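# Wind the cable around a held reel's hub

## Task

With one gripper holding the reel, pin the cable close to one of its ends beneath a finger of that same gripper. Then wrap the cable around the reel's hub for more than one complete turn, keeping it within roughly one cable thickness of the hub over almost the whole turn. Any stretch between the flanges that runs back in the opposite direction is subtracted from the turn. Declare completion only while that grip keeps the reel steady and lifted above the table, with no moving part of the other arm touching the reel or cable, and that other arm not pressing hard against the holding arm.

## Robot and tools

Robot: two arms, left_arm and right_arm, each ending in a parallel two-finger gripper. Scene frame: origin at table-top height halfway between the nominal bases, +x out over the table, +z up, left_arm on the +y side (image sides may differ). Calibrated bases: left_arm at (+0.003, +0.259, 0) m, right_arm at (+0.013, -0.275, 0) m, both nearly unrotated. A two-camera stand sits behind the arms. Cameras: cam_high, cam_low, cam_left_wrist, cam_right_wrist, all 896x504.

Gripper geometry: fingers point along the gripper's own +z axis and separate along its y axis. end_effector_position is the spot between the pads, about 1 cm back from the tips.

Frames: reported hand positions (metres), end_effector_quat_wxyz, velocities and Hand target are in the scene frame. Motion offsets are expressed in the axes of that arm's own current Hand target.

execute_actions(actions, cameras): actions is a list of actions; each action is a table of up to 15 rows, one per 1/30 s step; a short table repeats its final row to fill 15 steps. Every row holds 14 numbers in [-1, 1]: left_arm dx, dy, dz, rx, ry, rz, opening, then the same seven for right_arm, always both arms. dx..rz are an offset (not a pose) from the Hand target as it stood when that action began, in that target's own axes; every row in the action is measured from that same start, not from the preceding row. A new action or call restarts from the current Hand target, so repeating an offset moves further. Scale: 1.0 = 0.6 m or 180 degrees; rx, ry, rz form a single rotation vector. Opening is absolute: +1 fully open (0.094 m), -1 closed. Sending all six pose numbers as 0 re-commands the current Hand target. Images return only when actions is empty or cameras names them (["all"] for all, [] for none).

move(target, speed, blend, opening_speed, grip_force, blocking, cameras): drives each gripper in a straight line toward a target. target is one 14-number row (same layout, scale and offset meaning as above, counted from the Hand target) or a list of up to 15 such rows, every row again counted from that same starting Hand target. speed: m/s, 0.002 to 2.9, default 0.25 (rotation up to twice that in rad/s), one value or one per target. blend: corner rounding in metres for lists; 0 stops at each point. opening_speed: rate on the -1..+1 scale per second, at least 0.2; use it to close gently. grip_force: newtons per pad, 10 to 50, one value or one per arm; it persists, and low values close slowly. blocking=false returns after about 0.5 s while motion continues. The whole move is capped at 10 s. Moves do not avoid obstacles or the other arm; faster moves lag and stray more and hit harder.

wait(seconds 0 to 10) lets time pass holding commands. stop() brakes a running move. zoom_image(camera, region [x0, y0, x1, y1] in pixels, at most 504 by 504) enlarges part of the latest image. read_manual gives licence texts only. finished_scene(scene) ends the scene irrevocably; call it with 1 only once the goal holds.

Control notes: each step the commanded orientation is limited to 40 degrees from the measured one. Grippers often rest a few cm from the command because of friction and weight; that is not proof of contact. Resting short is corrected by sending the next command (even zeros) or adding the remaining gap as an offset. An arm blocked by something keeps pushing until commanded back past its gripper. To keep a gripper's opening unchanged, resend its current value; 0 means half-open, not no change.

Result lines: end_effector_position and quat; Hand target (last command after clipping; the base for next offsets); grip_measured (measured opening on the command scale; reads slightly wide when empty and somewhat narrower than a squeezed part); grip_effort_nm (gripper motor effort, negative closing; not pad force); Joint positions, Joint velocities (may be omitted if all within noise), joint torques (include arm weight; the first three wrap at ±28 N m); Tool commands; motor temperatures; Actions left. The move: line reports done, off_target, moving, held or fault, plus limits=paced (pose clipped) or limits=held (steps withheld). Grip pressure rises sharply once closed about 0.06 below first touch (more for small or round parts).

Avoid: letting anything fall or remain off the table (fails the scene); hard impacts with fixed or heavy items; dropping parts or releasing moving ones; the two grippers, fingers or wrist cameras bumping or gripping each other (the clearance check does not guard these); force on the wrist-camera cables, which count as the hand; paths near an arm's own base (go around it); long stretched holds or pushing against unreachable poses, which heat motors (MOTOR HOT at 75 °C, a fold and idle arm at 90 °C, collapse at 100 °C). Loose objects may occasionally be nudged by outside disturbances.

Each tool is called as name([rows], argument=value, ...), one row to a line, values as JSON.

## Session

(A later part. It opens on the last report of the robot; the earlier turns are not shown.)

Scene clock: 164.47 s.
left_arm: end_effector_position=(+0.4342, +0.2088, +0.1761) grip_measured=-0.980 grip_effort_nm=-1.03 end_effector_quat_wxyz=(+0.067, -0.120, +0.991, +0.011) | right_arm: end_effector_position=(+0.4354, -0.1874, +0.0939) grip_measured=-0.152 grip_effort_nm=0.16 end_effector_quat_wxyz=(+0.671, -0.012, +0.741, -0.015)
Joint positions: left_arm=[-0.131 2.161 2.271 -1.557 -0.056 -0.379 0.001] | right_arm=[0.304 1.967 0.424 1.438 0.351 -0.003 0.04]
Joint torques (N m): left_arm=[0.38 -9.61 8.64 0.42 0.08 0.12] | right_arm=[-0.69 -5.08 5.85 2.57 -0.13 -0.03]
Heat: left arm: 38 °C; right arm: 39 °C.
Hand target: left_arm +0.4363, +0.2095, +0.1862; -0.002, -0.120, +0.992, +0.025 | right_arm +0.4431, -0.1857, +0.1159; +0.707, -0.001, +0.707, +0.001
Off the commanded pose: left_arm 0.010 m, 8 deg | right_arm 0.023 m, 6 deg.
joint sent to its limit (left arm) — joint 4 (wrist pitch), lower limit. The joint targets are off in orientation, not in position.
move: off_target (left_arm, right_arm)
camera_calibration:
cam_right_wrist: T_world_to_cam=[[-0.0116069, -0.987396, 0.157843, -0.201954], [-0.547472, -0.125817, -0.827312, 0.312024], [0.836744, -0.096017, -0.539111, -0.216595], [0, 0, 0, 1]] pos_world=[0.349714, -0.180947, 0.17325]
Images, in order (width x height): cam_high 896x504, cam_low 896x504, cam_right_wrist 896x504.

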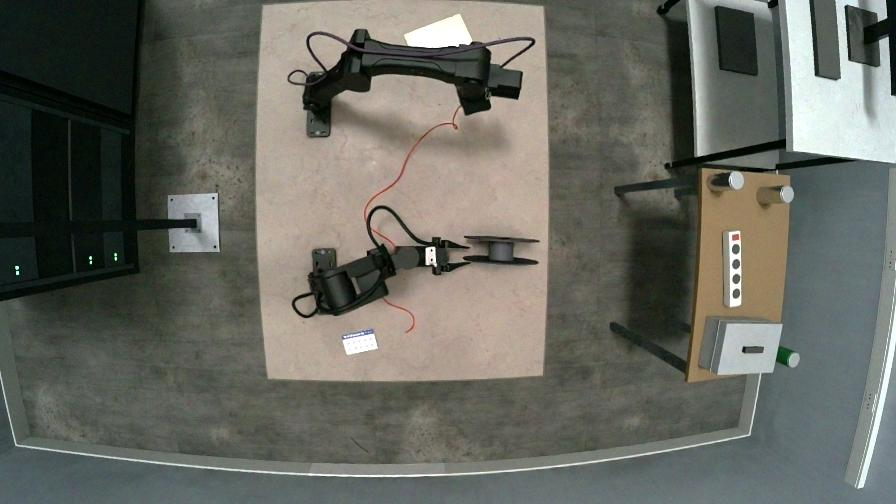

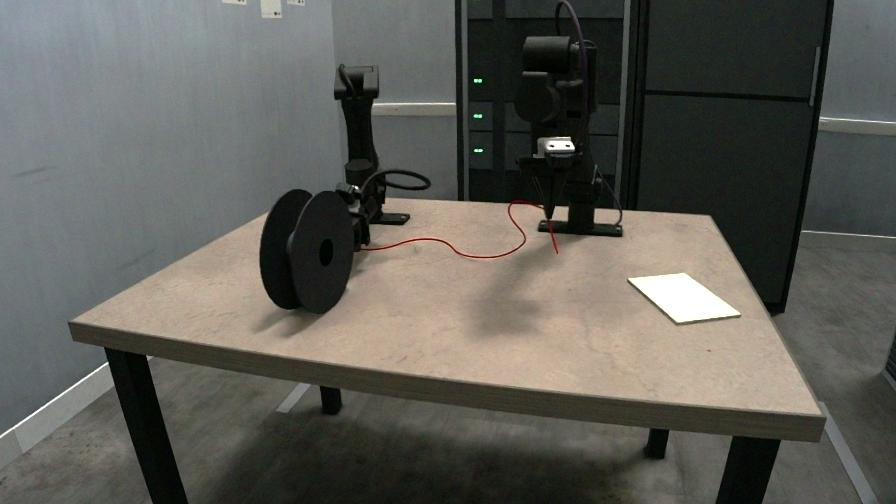

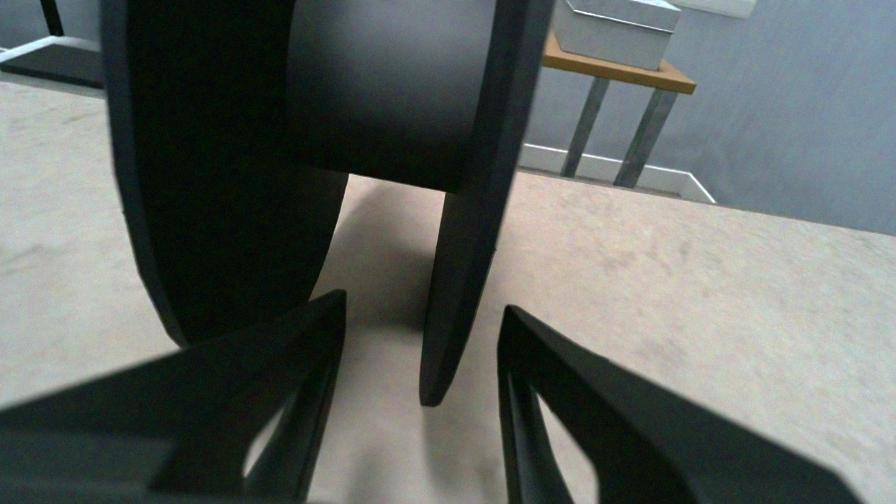

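move(target=[0,0,0,0,0,0,-1,-0.025,0.003,0.065,0,0,0,-0.15], speed=0.08, cameras=["cam_right_wrist","cam_high"])

Scene clock: 168.57 s.
left_arm: end_effector_position=(+0.4342, +0.2088, +0.1761) grip_measured=-0.980 grip_effort_nm=-1.03 end_effector_quat_wxyz=(+0.067, -0.120, +0.991, +0.011) | right_arm: end_effector_position=(+0.4757, -0.1867, +0.1425) grip_measured=-0.152 grip_effort_nm=0.16 end_effector_quat_wxyz=(+0.720, +0.009, +0.693, -0.002)
Joint positions: left_arm=[-0.131 2.161 2.271 -1.557 -0.056 -0.379 0.001] | right_arm=[0.267 1.967 0.584 1.423 0.325 -0.003 0.04]
Joint torques (N m): left_arm=[0.38 -9.61 8.64 0.42 0.07 0.13] | right_arm=[-0.72 -6.05 6.74 1.09 -0.16 -0.06]
Heat: left arm: 39 °C; right arm: 39 °C.
Hand target: left_arm +0.4363, +0.2095, +0.1862; -0.002, -0.120, +0.992, +0.025 | right_arm +0.4820, -0.1838, +0.1309; +0.707, -0.001, +0.707, +0.001
Off the commanded pose: left_arm 0.010 m, 8 deg | right_arm 0.013 m, 2 deg.
joint sent to its limit (left arm) — joint 4 (wrist pitch), lower limit. The joint targets are off in orientation, not in position.
move: off_target (left_arm, right_arm)
camera_calibration:
cam_right_wrist: T_world_to_cam=[[-0.0409521, -0.99341, 0.107049, -0.188329], [-0.430196, -0.0791688, -0.899257, 0.337574], [0.901806, -0.0828786, -0.424119, -0.269012], [0, 0, 0, 1]] pos_world=[0.380108, -0.182658, 0.209633]
Images, in order (width x height): cam_high 896x504, cam_right_wrist 896x504.

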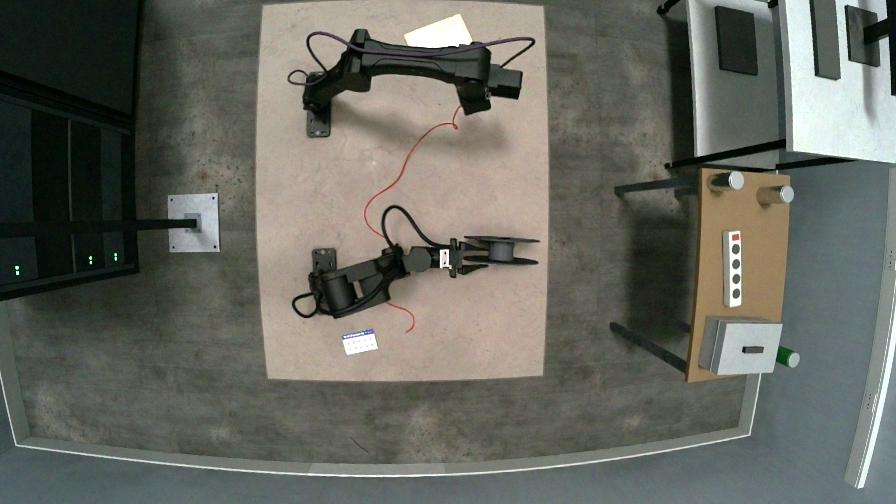

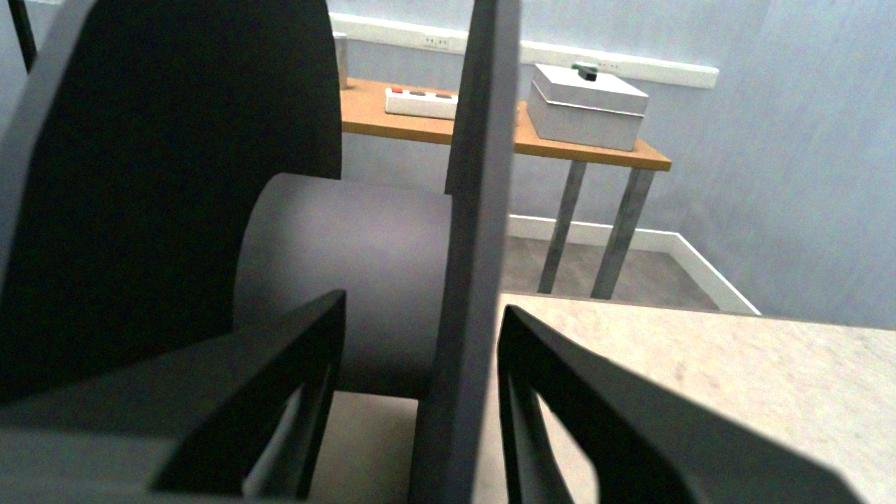

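execute_actions(actions=[])

Scene clock: 181.20 s.
left_arm: end_effector_position=(+0.4342, +0.2088, +0.1761) grip_measured=-0.980 grip_effort_nm=-1.03 end_effector_quat_wxyz=(+0.067, -0.120, +0.991, +0.011) | right_arm: end_effector_position=(+0.4757, -0.1867, +0.1425) grip_measured=-0.152 grip_effort_nm=0.16 end_effector_quat_wxyz=(+0.720, +0.009, +0.693, -0.002)
Joint positions: left_arm=[-0.131 2.161 2.271 -1.557 -0.056 -0.379 0.001] | right_arm=[0.267 1.967 0.584 1.423 0.325 -0.003 0.04]
Joint velocities: within noise
Joint torques (N m): left_arm=[0.38 -9.65 8.65 0.41 0.08 0.14] | right_arm=[-0.69 -6.17 6.61 1.16 -0.17 0.01]
Motor temperatures (°C): left_arm=[25 37 39 30 30 29 32] | right_arm=[28 30 36 36 27 26 28]
Heat: left arm: 39 °C; right arm: 36 °C.
Hand target: left_arm +0.4363, +0.2095, +0.1862; -0.002, -0.120, +0.992, +0.025 | right_arm +0.4820, -0.1838, +0.1309; +0.707, -0.001, +0.707, +0.001
Tool commands: left_gripper/opening=-1.0 right_gripper/opening=-0.15
Off the commanded pose: left_arm 0.010 m, 8 deg | right_arm 0.013 m, 2 deg.
camera_calibration:
cam_left_wrist: T_world_to_cam=[[0.351922, -0.935773, 0.0219108, 0.0307666], [-0.885318, -0.325164, 0.332387, 0.416311], [-0.303914, -0.136372, -0.942888, 0.439092], [0, 0, 0, 1]] pos_world=[0.491186, 0.22404, 0.274964]
cam_right_wrist: T_world_to_cam=[[-0.0409521, -0.99341, 0.107049, -0.188329], [-0.430196, -0.0791688, -0.899257, 0.337574], [0.901806, -0.0828786, -0.424119, -0.269012], [0, 0, 0, 1]] pos_world=[0.380108, -0.182658, 0.209633]

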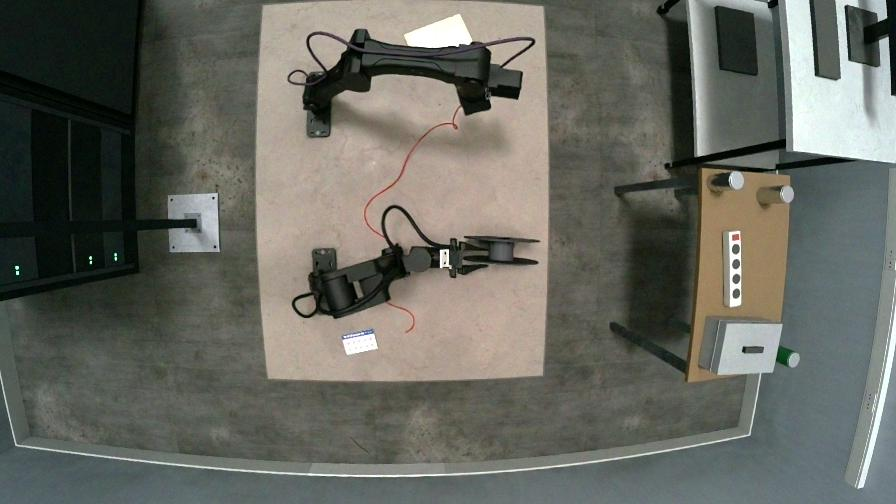

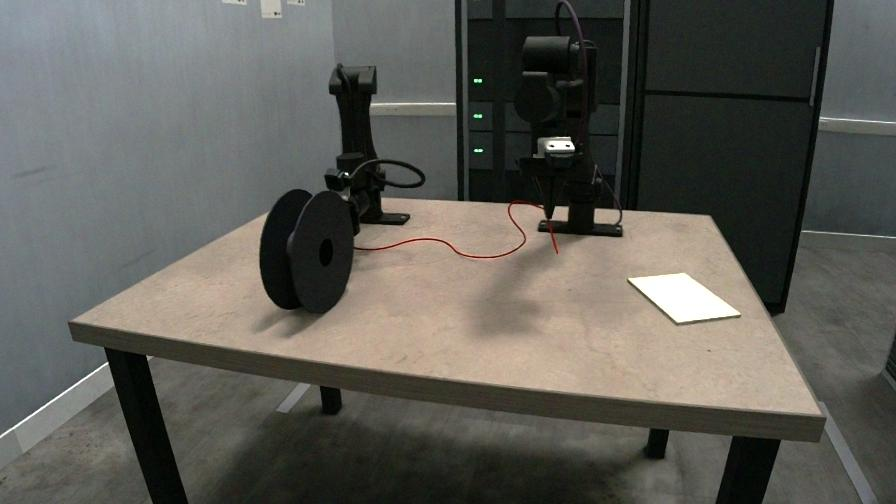

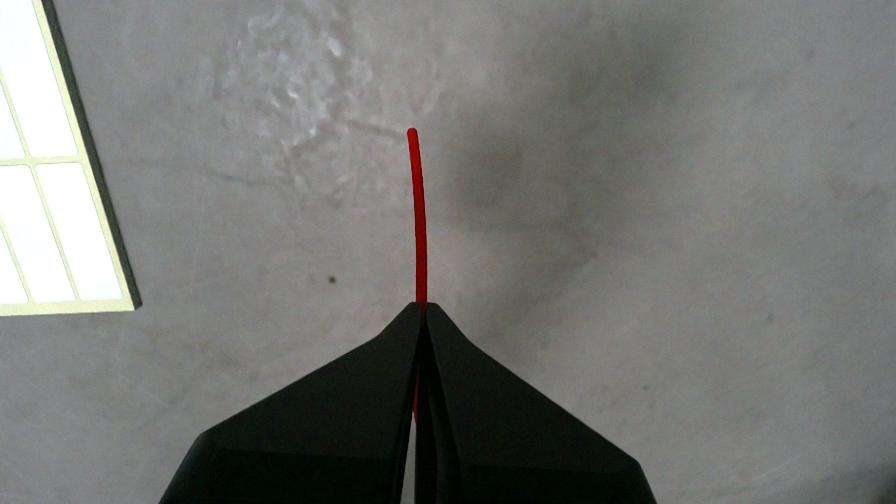

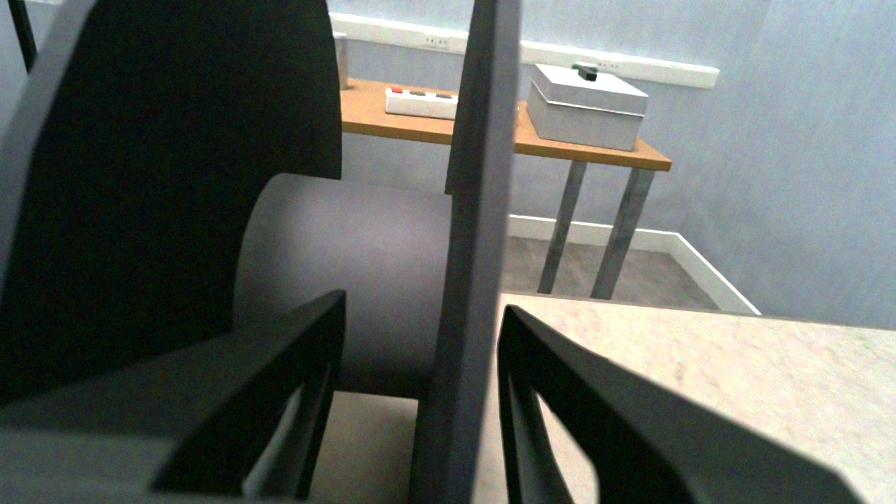

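move(target=[0,0,0,0,0,0,-1,0.055,-0.006,-0.048,0,0,0,-0.15], speed=0.04, cameras=["cam_high","cam_low","cam_right_wrist"])

Scene clock: 188.97 s.
left_arm: end_effector_position=(+0.4342, +0.2088, +0.1761) grip_measured=-0.980 grip_effort_nm=-1.03 end_effector_quat_wxyz=(+0.067, -0.120, +0.991, +0.011) | right_arm: end_effector_position=(+0.4541, -0.1915, +0.0776) grip_measured=-0.152 grip_effort_nm=0.16 end_effector_quat_wxyz=(+0.665, -0.011, +0.746, -0.018)
Joint positions: left_arm=[-0.131 2.161 2.271 -1.557 -0.056 -0.379 0.001] | right_arm=[0.271 2.062 0.497 1.444 0.325 -0.003 0.04]
Joint torques (N m): left_arm=[0.4 -9.62 8.66 0.42 0.07 0.13] | right_arm=[0.58 -5.85 3.23 2.97 0.04 0]
Heat: left arm: 39 °C; right arm: 36 °C.
Hand target: left_arm +0.4363, +0.2095, +0.1862; -0.002, -0.120, +0.992, +0.025 | right_arm +0.4532, -0.1875, +0.0978; +0.707, -0.001, +0.707, +0.001
Off the commanded pose: left_arm 0.010 m, 8 deg | right_arm 0.021 m, 7 deg.
joint sent to its limit (left arm) — joint 4 (wrist pitch), lower limit. The joint targets are off in orientation, not in position.
joint sent to its limit (right arm) — joint 4 (wrist pitch), upper limit. The joint targets still meet the commanded pose.
move: off_target (left_arm, right_arm)
camera_calibration:
cam_right_wrist: T_world_to_cam=[[-0.0158595, -0.986889, 0.16062, -0.201375], [-0.561776, -0.124094, -0.81793, 0.314359], [0.827138, -0.103205, -0.552442, -0.237465], [0, 0, 0, 1]] pos_world=[0.369821, -0.184232, 0.158283]
Images, in order (width x height): cam_high 896x504, cam_low 896x504, cam_right_wrist 896x504.

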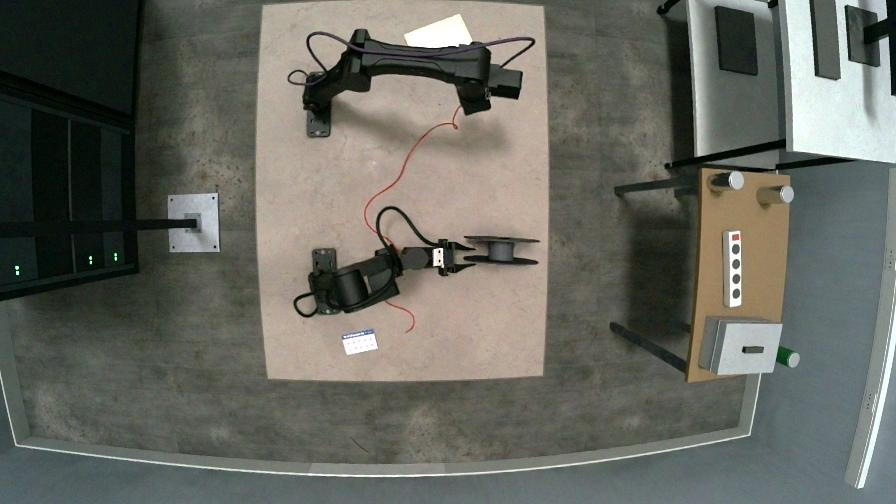

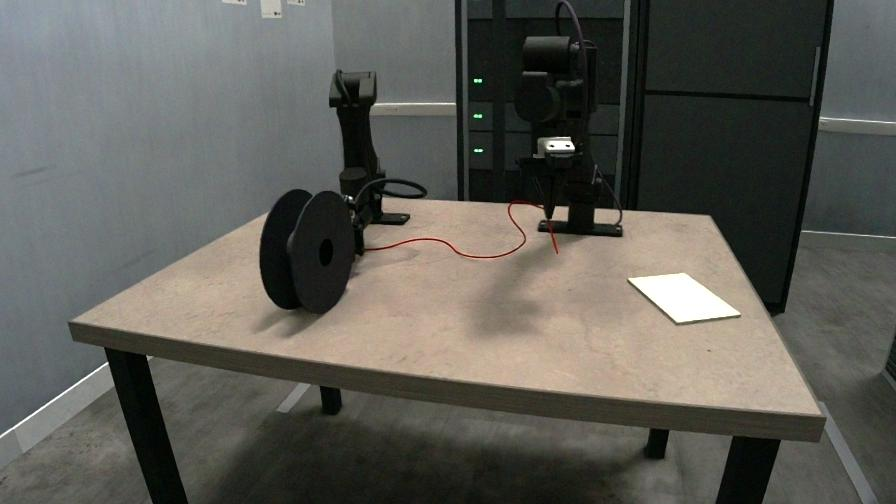

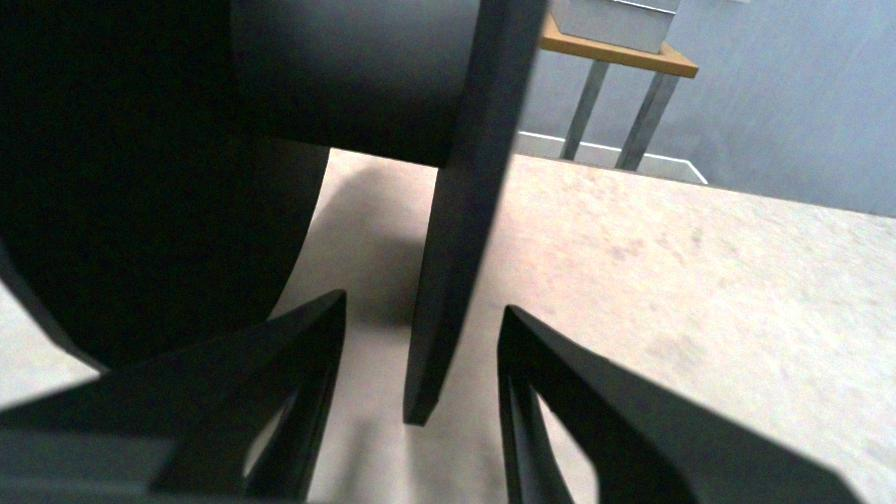

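move(target=[0,0,0,0,0,0,-1,-0.047,0,-0.005,0,-0.037,0,-0.15], speed=0.04, cameras=["cam_low","cam_right_wrist"])

Scene clock: 192.97 s.
left_arm: end_effector_position=(+0.4342, +0.2088, +0.1761) grip_measured=-0.980 grip_effort_nm=-1.03 end_effector_quat_wxyz=(+0.067, -0.120, +0.991, +0.011) | right_arm: end_effector_position=(+0.4518, -0.1906, +0.0815) grip_measured=-0.152 grip_effort_nm=0.16 end_effector_quat_wxyz=(+0.667, -0.014, +0.744, -0.019)
Joint positions: left_arm=[-0.131 2.161 2.271 -1.557 -0.056 -0.379 0.001] | right_arm=[0.275 2.046 0.486 1.444 0.325 -0.01 0.04]
Joint torques (N m): left_arm=[0.39 -9.62 8.65 0.41 0.07 0.13] | right_arm=[0.8 -10.76 3.38 2.99 0.16 -0.04]
Heat: left arm: 39 °C; right arm: 36 °C.
Hand target: left_arm +0.4363, +0.2095, +0.1862; -0.002, -0.120, +0.992, +0.025 | right_arm +0.4502, -0.1874, +0.1261; +0.747, -0.001, +0.665, +0.001
Off the commanded pose: left_arm 0.010 m, 8 deg | right_arm 0.045 m, 13 deg.
joint sent to its limit (left arm) — joint 4 (wrist pitch), lower limit. The joint targets are off in orientation, not in position.
joint sent to its limit (right arm) — joint 4 (wrist pitch), upper limit. The joint targets are off in orientation, not in position.
move: off_target (left_arm, right_arm)
camera_calibration:
cam_right_wrist: T_world_to_cam=[[-0.0125023, -0.986018, 0.166171, -0.202934], [-0.556581, -0.131197, -0.820369, 0.312791], [0.8307, -0.102744, -0.547158, -0.235302], [0, 0, 0, 1]] pos_world=[0.367021, -0.183235, 0.161578]
Images, in order (width x height): cam_low 896x504, cam_right_wrist 896x504.

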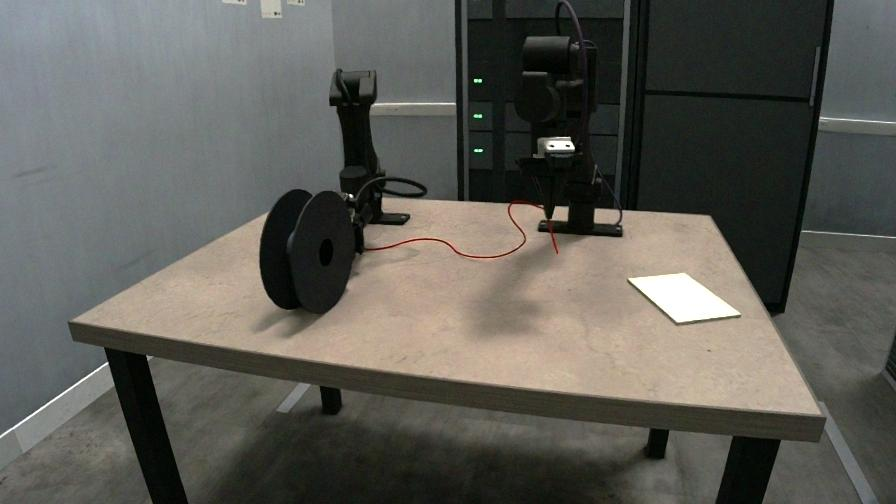

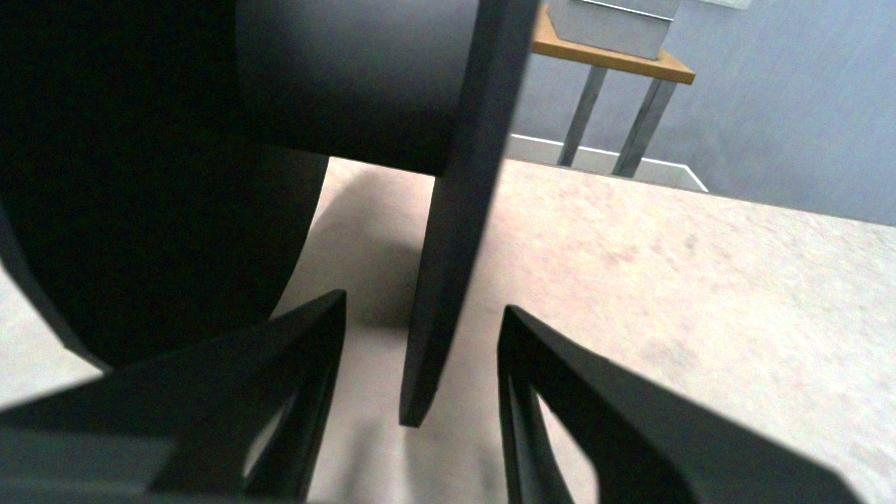

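move(target=[0,0,0,0,0,0,-1,-0.02,0,-0.005,0,0.037,0,-0.15], speed=0.04, cameras=["cam_low","cam_right_wrist"])

Scene clock: 196.33 s.
left_arm: end_effector_position=(+0.4342, +0.2088, +0.1761) grip_measured=-0.980 grip_effort_nm=-1.03 end_effector_quat_wxyz=(+0.067, -0.120, +0.991, +0.011) | right_arm: end_effector_position=(+0.4498, -0.1890, +0.1346) grip_measured=-0.152 grip_effort_nm=0.16 end_effector_quat_wxyz=(+0.710, -0.003, +0.705, -0.004)
Joint positions: left_arm=[-0.131 2.161 2.271 -1.557 -0.056 -0.379 0.001] | right_arm=[0.28 1.91 0.474 1.443 0.325 -0.012 0.04]
Joint torques (N m): left_arm=[0.4 -9.63 8.64 0.41 0.07 0.13] | right_arm=[0.8 -9.85 3.86 1.32 0.11 0.06]
Heat: left arm: 39 °C; right arm: 37 °C.
Hand target: left_arm +0.4363, +0.2095, +0.1862; -0.002, -0.120, +0.992, +0.025 | right_arm +0.4458, -0.1875, +0.1376; +0.707, -0.001, +0.707, +0.001
Off the commanded pose: left_arm 0.010 m, 8 deg | right_arm 0.005 m, 1 deg.
joint sent to its limit (left arm) — joint 4 (wrist pitch), lower limit. The joint targets are off in orientation, not in position.
move: off_target (left_arm)
camera_calibration:
cam_right_wrist: T_world_to_cam=[[-0.0245652, -0.991533, 0.127513, -0.200647], [-0.457145, -0.102293, -0.88349, 0.324719], [0.889053, -0.0799949, -0.450761, -0.239271], [0, 0, 0, 1]] pos_world=[0.356239, -0.184872, 0.204617]
Images, in order (width x height): cam_low 896x504, cam_right_wrist 896x504.

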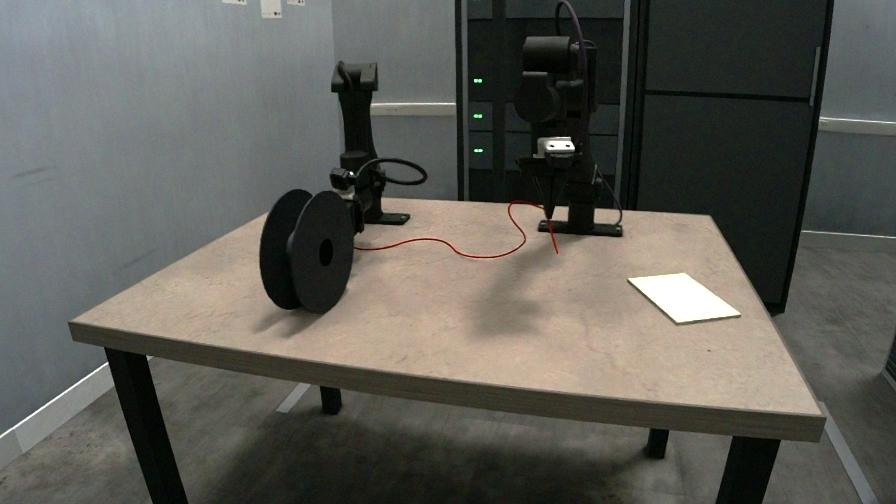

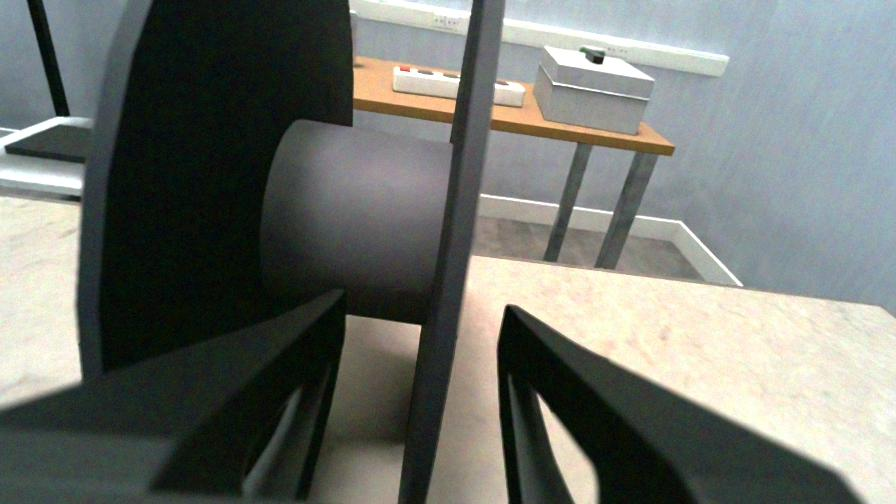

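move([
  [0,0,-0.2,0,0,0,-1,0,0,0,0,0,0,-0.15],
  [0.188,-0.61,-0.221,0,0,0.077,-1,0,0,0,0,0,0,-0.15],
], blend=[0.03,0], cameras=["all"])

Scene clock: 215.83 s.
left_arm: end_effector_position=(+0.4039, -0.1691, +0.2818) grip_measured=-0.980 grip_effort_nm=-1.03 end_effector_quat_wxyz=(+0.287, +0.019, +0.922, -0.259) | right_arm: end_effector_position=(+0.4498, -0.1890, +0.1346) grip_measured=-0.152 grip_effort_nm=0.16 end_effector_quat_wxyz=(+0.710, -0.003, +0.705, -0.004)
Joint positions: left_arm=[-0.827 2.391 2.833 -1.221 -0.059 -0.771 0.001] | right_arm=[0.28 1.91 0.474 1.443 0.325 -0.012 0.04]
Joint torques (N m): left_arm=[0.38 -10 8.69 2.08 0.06 -0.11] | right_arm=[0.81 -9.92 3.66 1.33 0.15 0.03]
Heat: left arm: 39 °C; right arm: 35 °C.
Hand target: left_arm +0.4154, -0.1789, +0.2999; +0.047, +0.004, +0.999, -0.025 | right_arm +0.4458, -0.1875, +0.1376; +0.707, -0.001, +0.707, +0.001
Off the commanded pose: left_arm 0.024 m, 48 deg; orientation clipped | right_arm 0.005 m, 1 deg.
elbow stopped short (left arm): the move would have taken joint 3 (elbow) straighter than the controller allows.
move: off_target (left_arm); limits=paced
camera_calibration:
cam_left_wrist: T_world_to_cam=[[-0.0872076, -0.839464, 0.536372, -0.265801], [-0.99354, 0.0340442, -0.108256, 0.460065], [0.0726166, -0.542347, -0.83701, 0.227485], [0, 0, 0, 1]] pos_world=[0.417394, -0.115417, 0.38278]
cam_right_wrist: T_world_to_cam=[[-0.0245652, -0.991533, 0.127513, -0.200647], [-0.457145, -0.102293, -0.88349, 0.324719], [0.889053, -0.0799949, -0.450761, -0.239271], [0, 0, 0, 1]] pos_world=[0.356239, -0.184872, 0.204617]

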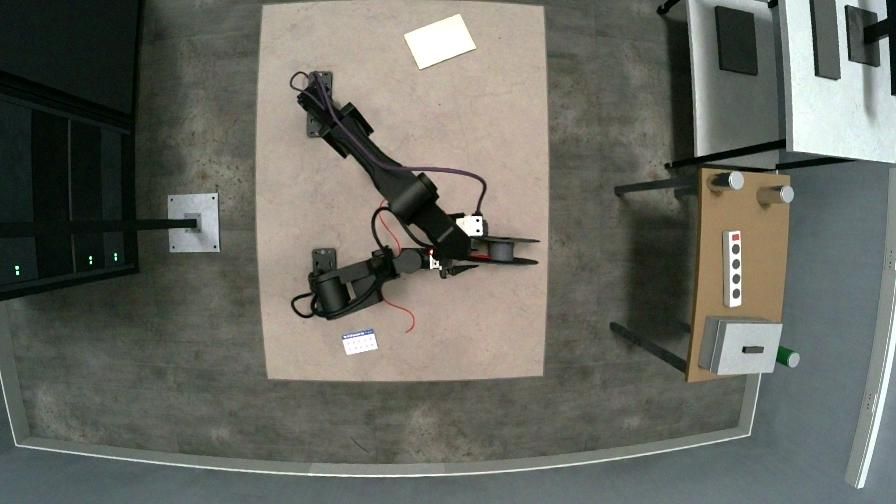

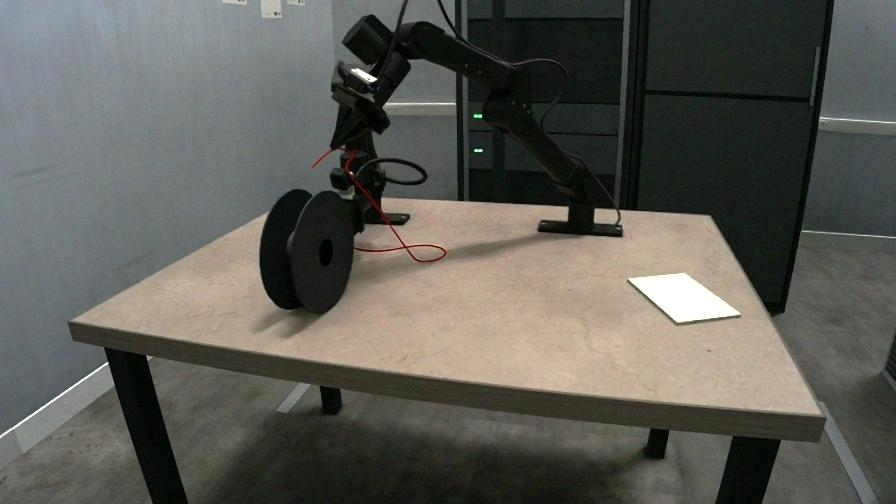

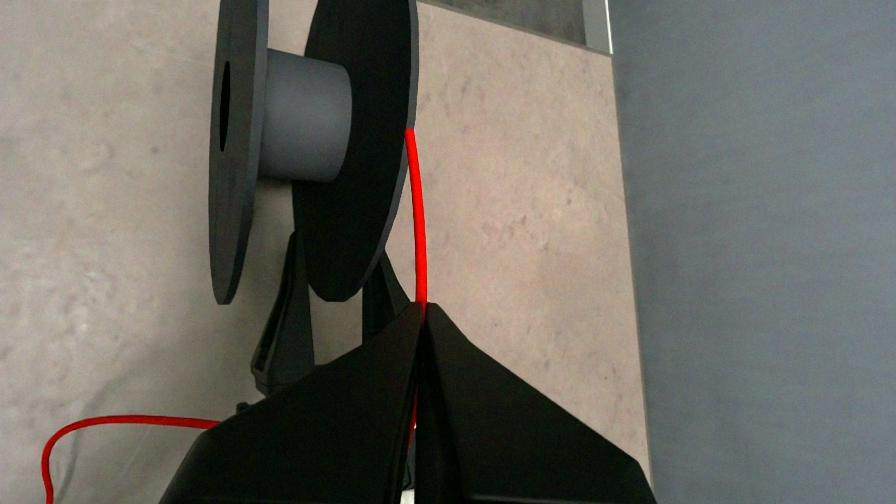

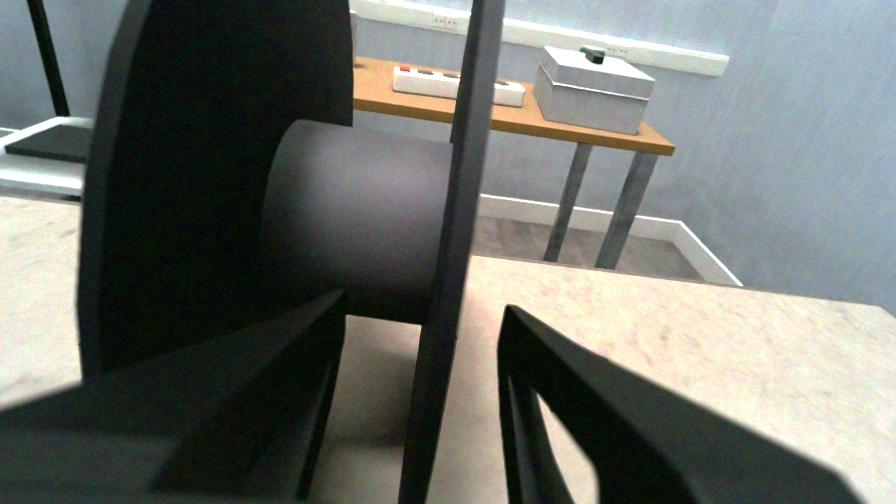

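move(target=[0.04,0.6,0.0,0,0,0,-1,0,0,0,0,0,0,-0.15])

move(target=[0,0,0,0,0,0,-1,0,0,0,0,0,0,-1], opening_speed=0.4, cameras=["cam_high","cam_right_wrist"])

Scene clock: 221.57 s.
left_arm: end_effector_position=(+0.4075, +0.1791, +0.2691) grip_measured=-0.980 grip_effort_nm=-1.03 end_effector_quat_wxyz=(+0.171, -0.011, +0.984, -0.058) | right_arm: end_effector_position=(+0.4498, -0.1890, +0.1346) grip_measured=-0.152 grip_effort_nm=0.16 end_effector_quat_wxyz=(+0.710, -0.003, +0.705, -0.004)
Joint positions: left_arm=[-0.165 1.934 2.274 -1.551 0.05 -0.208 0.001] | right_arm=[0.28 1.91 0.474 1.443 0.325 -0.012 0.04]
Joint torques (N m): left_arm=[-0.58 -10.74 4.34 0.75 -0.15 0.15] | right_arm=[0.58 -9.98 3.81 1.34 0.11 0.03]
Heat: left arm: 38 °C; right arm: 35 °C.
Hand target: left_arm +0.3951, +0.1806, +0.2801; +0.047, +0.004, +0.999, -0.025 | right_arm +0.4458, -0.1875, +0.1376; +0.707, -0.001, +0.707, +0.001
Off the commanded pose: left_arm 0.017 m, 15 deg | right_arm 0.005 m, 1 deg.
joint sent to its limit (left arm) — joint 4 (wrist pitch), lower limit. The joint targets are off in orientation, not in position.
move: off_target (left_arm)

Scene clock: 224.20 s.
left_arm: end_effector_position=(+0.4076, +0.1793, +0.2691) grip_measured=-0.980 grip_effort_nm=-1.03 end_effector_quat_wxyz=(+0.171, -0.011, +0.984, -0.057) | right_arm: end_effector_position=(+0.4498, -0.1895, +0.1346) grip_measured=-0.923 grip_effort_nm=-0.98 end_effector_quat_wxyz=(+0.710, +0.000, +0.705, -0.004)
Joint positions: left_arm=[-0.165 1.934 2.274 -1.551 0.048 -0.207 0.001] | right_arm=[0.28 1.91 0.474 1.443 0.328 -0.009 0.004]
Joint torques (N m): left_arm=[-0.59 -10.73 4.34 0.74 -0.13 0.13] | right_arm=[0.72 -9.94 3.7 1.25 0.08 0.04]
Heat: left arm: 38 °C; right arm: 35 °C.
Hand target: left_arm +0.3951, +0.1806, +0.2801; +0.047, +0.004, +0.999, -0.025 | right_arm +0.4458, -0.1875, +0.1376; +0.707, -0.001, +0.707, +0.001
Off the commanded pose: left_arm 0.017 m, 15 deg | right_arm 0.005 m, 1 deg.
joint sent to its limit (left arm) — joint 4 (wrist pitch), lower limit. The joint targets are off in orientation, not in position.
move: off_target (left_arm)
camera_calibration:
cam_right_wrist: T_world_to_cam=[[-0.0276852, -0.991845, 0.124407, -0.199363], [-0.457447, -0.098088, -0.88381, 0.325714], [0.888806, -0.0813783, -0.451001, -0.239376], [0, 0, 0, 1]] pos_world=[0.356236, -0.185268, 0.204713]
Images, in order (width x height): cam_high 896x504, cam_right_wrist 896x504.

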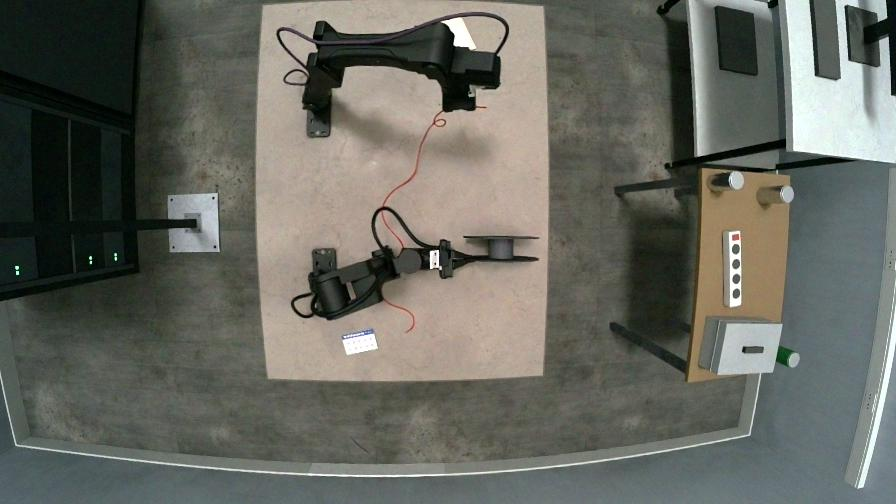

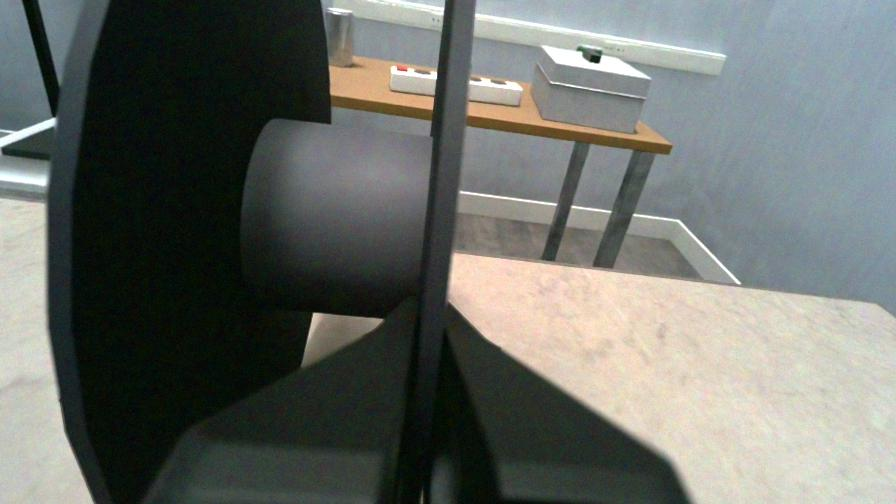

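move([
  [0,0,0,0,0,0,-1,-0.085,0,0,0,0,0,-1],
  [0,0,0,0,0,0,-1,-0.085,0.22,-0.06,0,-0.03,0,-1],
], speed=0.12, blend=[0.01,0], cameras=["cam_high","cam_low","cam_right_wrist"])

Scene clock: 229.07 s.
left_arm: end_effector_position=(+0.4076, +0.1793, +0.2691) grip_measured=-0.980 grip_effort_nm=-1.03 end_effector_quat_wxyz=(+0.171, -0.011, +0.984, -0.057) | right_arm: end_effector_position=(+0.4018, -0.0589, +0.1520) grip_measured=-0.923 grip_effort_nm=-0.98 end_effector_quat_wxyz=(+0.695, -0.053, +0.716, -0.031)
Joint positions: left_arm=[-0.165 1.934 2.274 -1.551 0.048 -0.207 0.001] | right_arm=[0.746 1.84 0.6 1.196 0.759 -0.087 0.004]
Joint torques (N m): left_arm=[-0.59 -10.73 4.37 0.74 -0.15 0.15] | right_arm=[-0.09 -6.42 8.99 2.82 0.22 0]
Heat: left arm: 37 °C; right arm: 35 °C.
Hand target: left_arm +0.3951, +0.1806, +0.2801; +0.047, +0.004, +0.999, -0.025 | right_arm +0.4096, -0.0556, +0.1886; +0.740, -0.001, +0.673, +0.001
Off the commanded pose: left_arm 0.017 m, 15 deg | right_arm 0.038 m, 10 deg.
joint sent to its limit (left arm) — joint 4 (wrist pitch), lower limit. The joint targets are off in orientation, not in position.
move: off_target (left_arm, right_arm)
camera_calibration:
cam_right_wrist: T_world_to_cam=[[0.0141097, -0.972106, 0.234116, -0.10558], [-0.484444, -0.21147, -0.848878, 0.330832], [0.874708, -0.101438, -0.473915, -0.17039], [0, 0, 0, 1]] pos_world=[0.310801, -0.049958, 0.224804]
Images, in order (width x height): cam_high 896x504, cam_low 896x504, cam_right_wrist 896x504.

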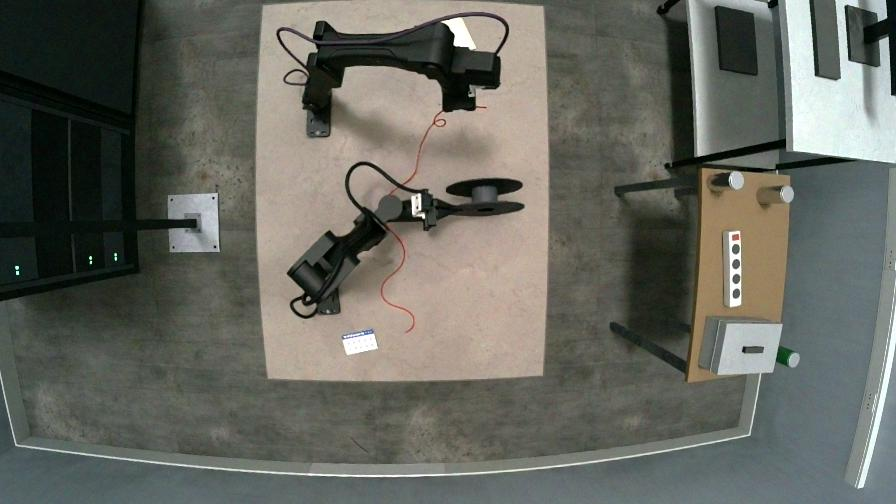

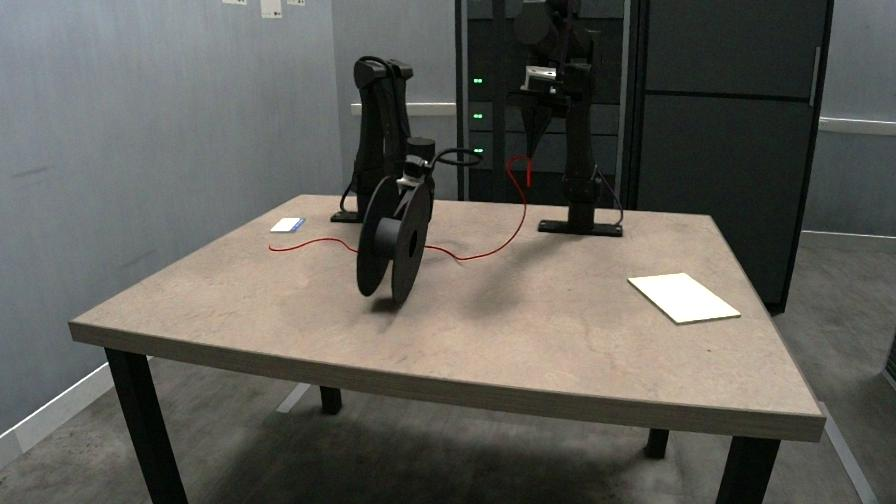

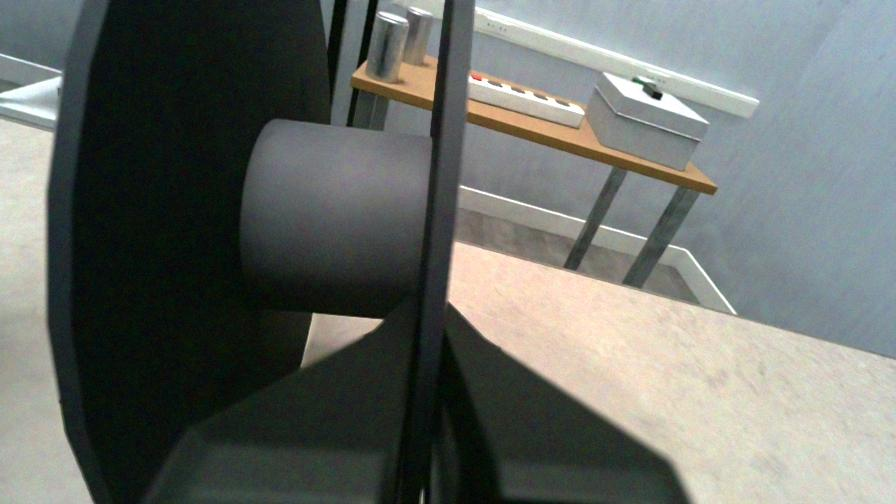

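move(target=[0,0,0,0,0,0,-1,0.03,0,0,0,0,0.035,-1], speed=0.06)

move(target=[0,0,0,0,0,0,-1,0.03,0,0,0,0,0,-1], speed=0.03, cameras=["cam_high","cam_low","cam_right_wrist"])

Scene clock: 234.27 s.
left_arm: end_effector_position=(+0.4076, +0.1793, +0.2691) grip_measured=-0.980 grip_effort_nm=-1.03 end_effector_quat_wxyz=(+0.171, -0.011, +0.984, -0.057) | right_arm: end_effector_position=(+0.4037, -0.0569, +0.1381) grip_measured=-0.923 grip_effort_nm=-0.98 end_effector_quat_wxyz=(+0.698, -0.018, +0.716, +0.003)
Joint positions: left_arm=[-0.165 1.934 2.274 -1.551 0.048 -0.207 0.001] | right_arm=[0.746 1.916 0.6 1.282 0.759 0.003 0.004]
Joint torques (N m): left_arm=[-0.59 -10.74 4.37 0.74 -0.15 0.15] | right_arm=[-0.43 -6.24 8.06 2.83 0.22 0.14]
Heat: left arm: 37 °C; right arm: 36 °C.
Hand target: left_arm +0.3951, +0.1806, +0.2801; +0.047, +0.004, +0.999, -0.025 | right_arm +0.4113, -0.0556, +0.1707; +0.739, +0.036, +0.672, +0.041
Off the commanded pose: left_arm 0.017 m, 15 deg | right_arm 0.034 m, 10 deg.
joint sent to its limit (left arm) — joint 4 (wrist pitch), lower limit. The joint targets are off in orientation, not in position.
move: off_target (left_arm, right_arm)

Scene clock: 235.60 s.
left_arm: end_effector_position=(+0.4076, +0.1793, +0.2691) grip_measured=-0.980 grip_effort_nm=-1.03 end_effector_quat_wxyz=(+0.171, -0.011, +0.984, -0.057) | right_arm: end_effector_position=(+0.4077, -0.0552, +0.1322) grip_measured=-0.923 grip_effort_nm=-0.98 end_effector_quat_wxyz=(+0.711, +0.003, +0.703, +0.015)
Joint positions: left_arm=[-0.165 1.934 2.274 -1.551 0.048 -0.207 0.001] | right_arm=[0.746 2 0.617 1.398 0.771 0.014 0.004]
Joint torques (N m): left_arm=[-0.57 -10.71 4.36 0.74 -0.14 0.15] | right_arm=[-0.36 -6.11 7.1 2.51 0.13 -0.01]
Heat: left arm: 37 °C; right arm: 36 °C.
Hand target: left_arm +0.3951, +0.1806, +0.2801; +0.047, +0.004, +0.999, -0.025 | right_arm +0.4130, -0.0536, +0.1529; +0.739, +0.036, +0.672, +0.041
Off the commanded pose: left_arm 0.017 m, 15 deg | right_arm 0.021 m, 7 deg.
joint sent to its limit (left arm) — joint 4 (wrist pitch), lower limit. The joint targets are off in orientation, not in position.
move: off_target (left_arm, right_arm)
camera_calibration:
cam_right_wrist: T_world_to_cam=[[-0.00554035, -0.995642, 0.0930888, -0.0721522], [-0.4519, -0.0805497, -0.888425, 0.316812], [0.892052, -0.046989, -0.449484, -0.191795], [0, 0, 0, 1]] pos_world=[0.313859, -0.055331, 0.201971]
Images, in order (width x height): cam_high 896x504, cam_low 896x504, cam_right_wrist 896x504.

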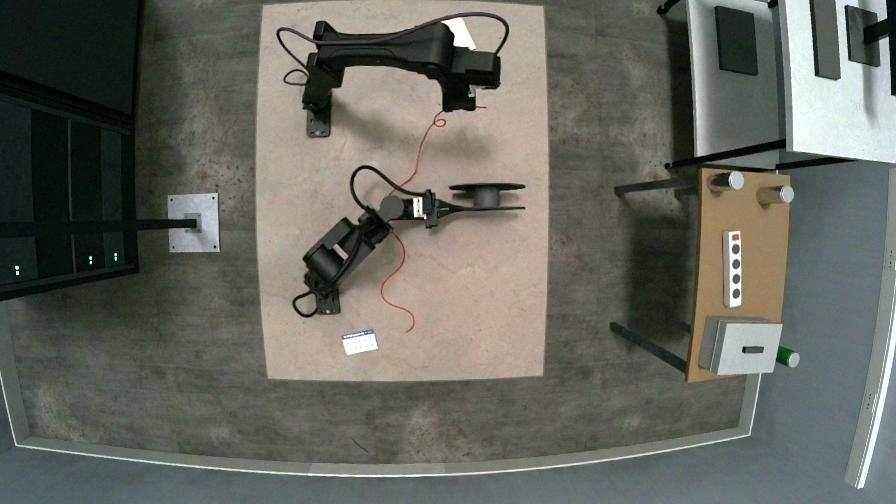

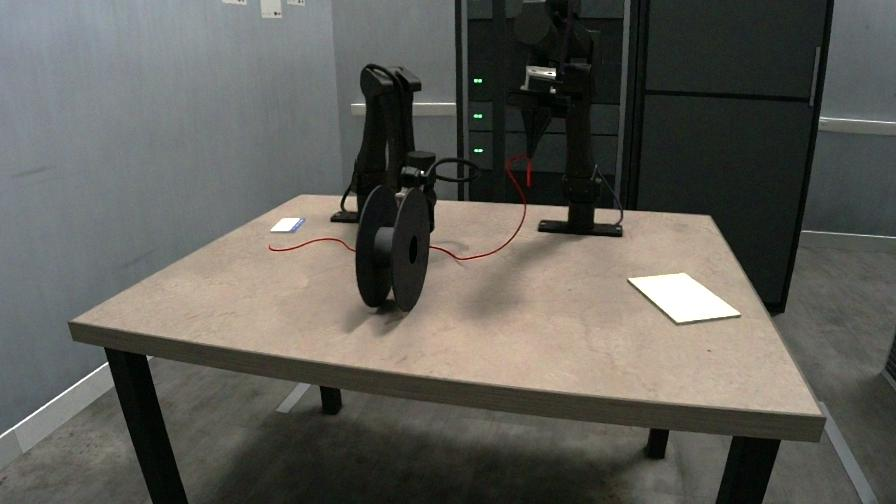

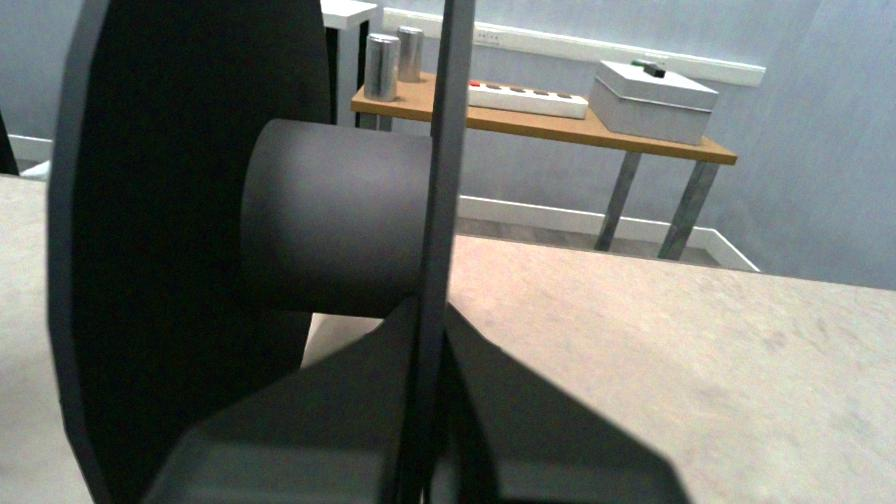

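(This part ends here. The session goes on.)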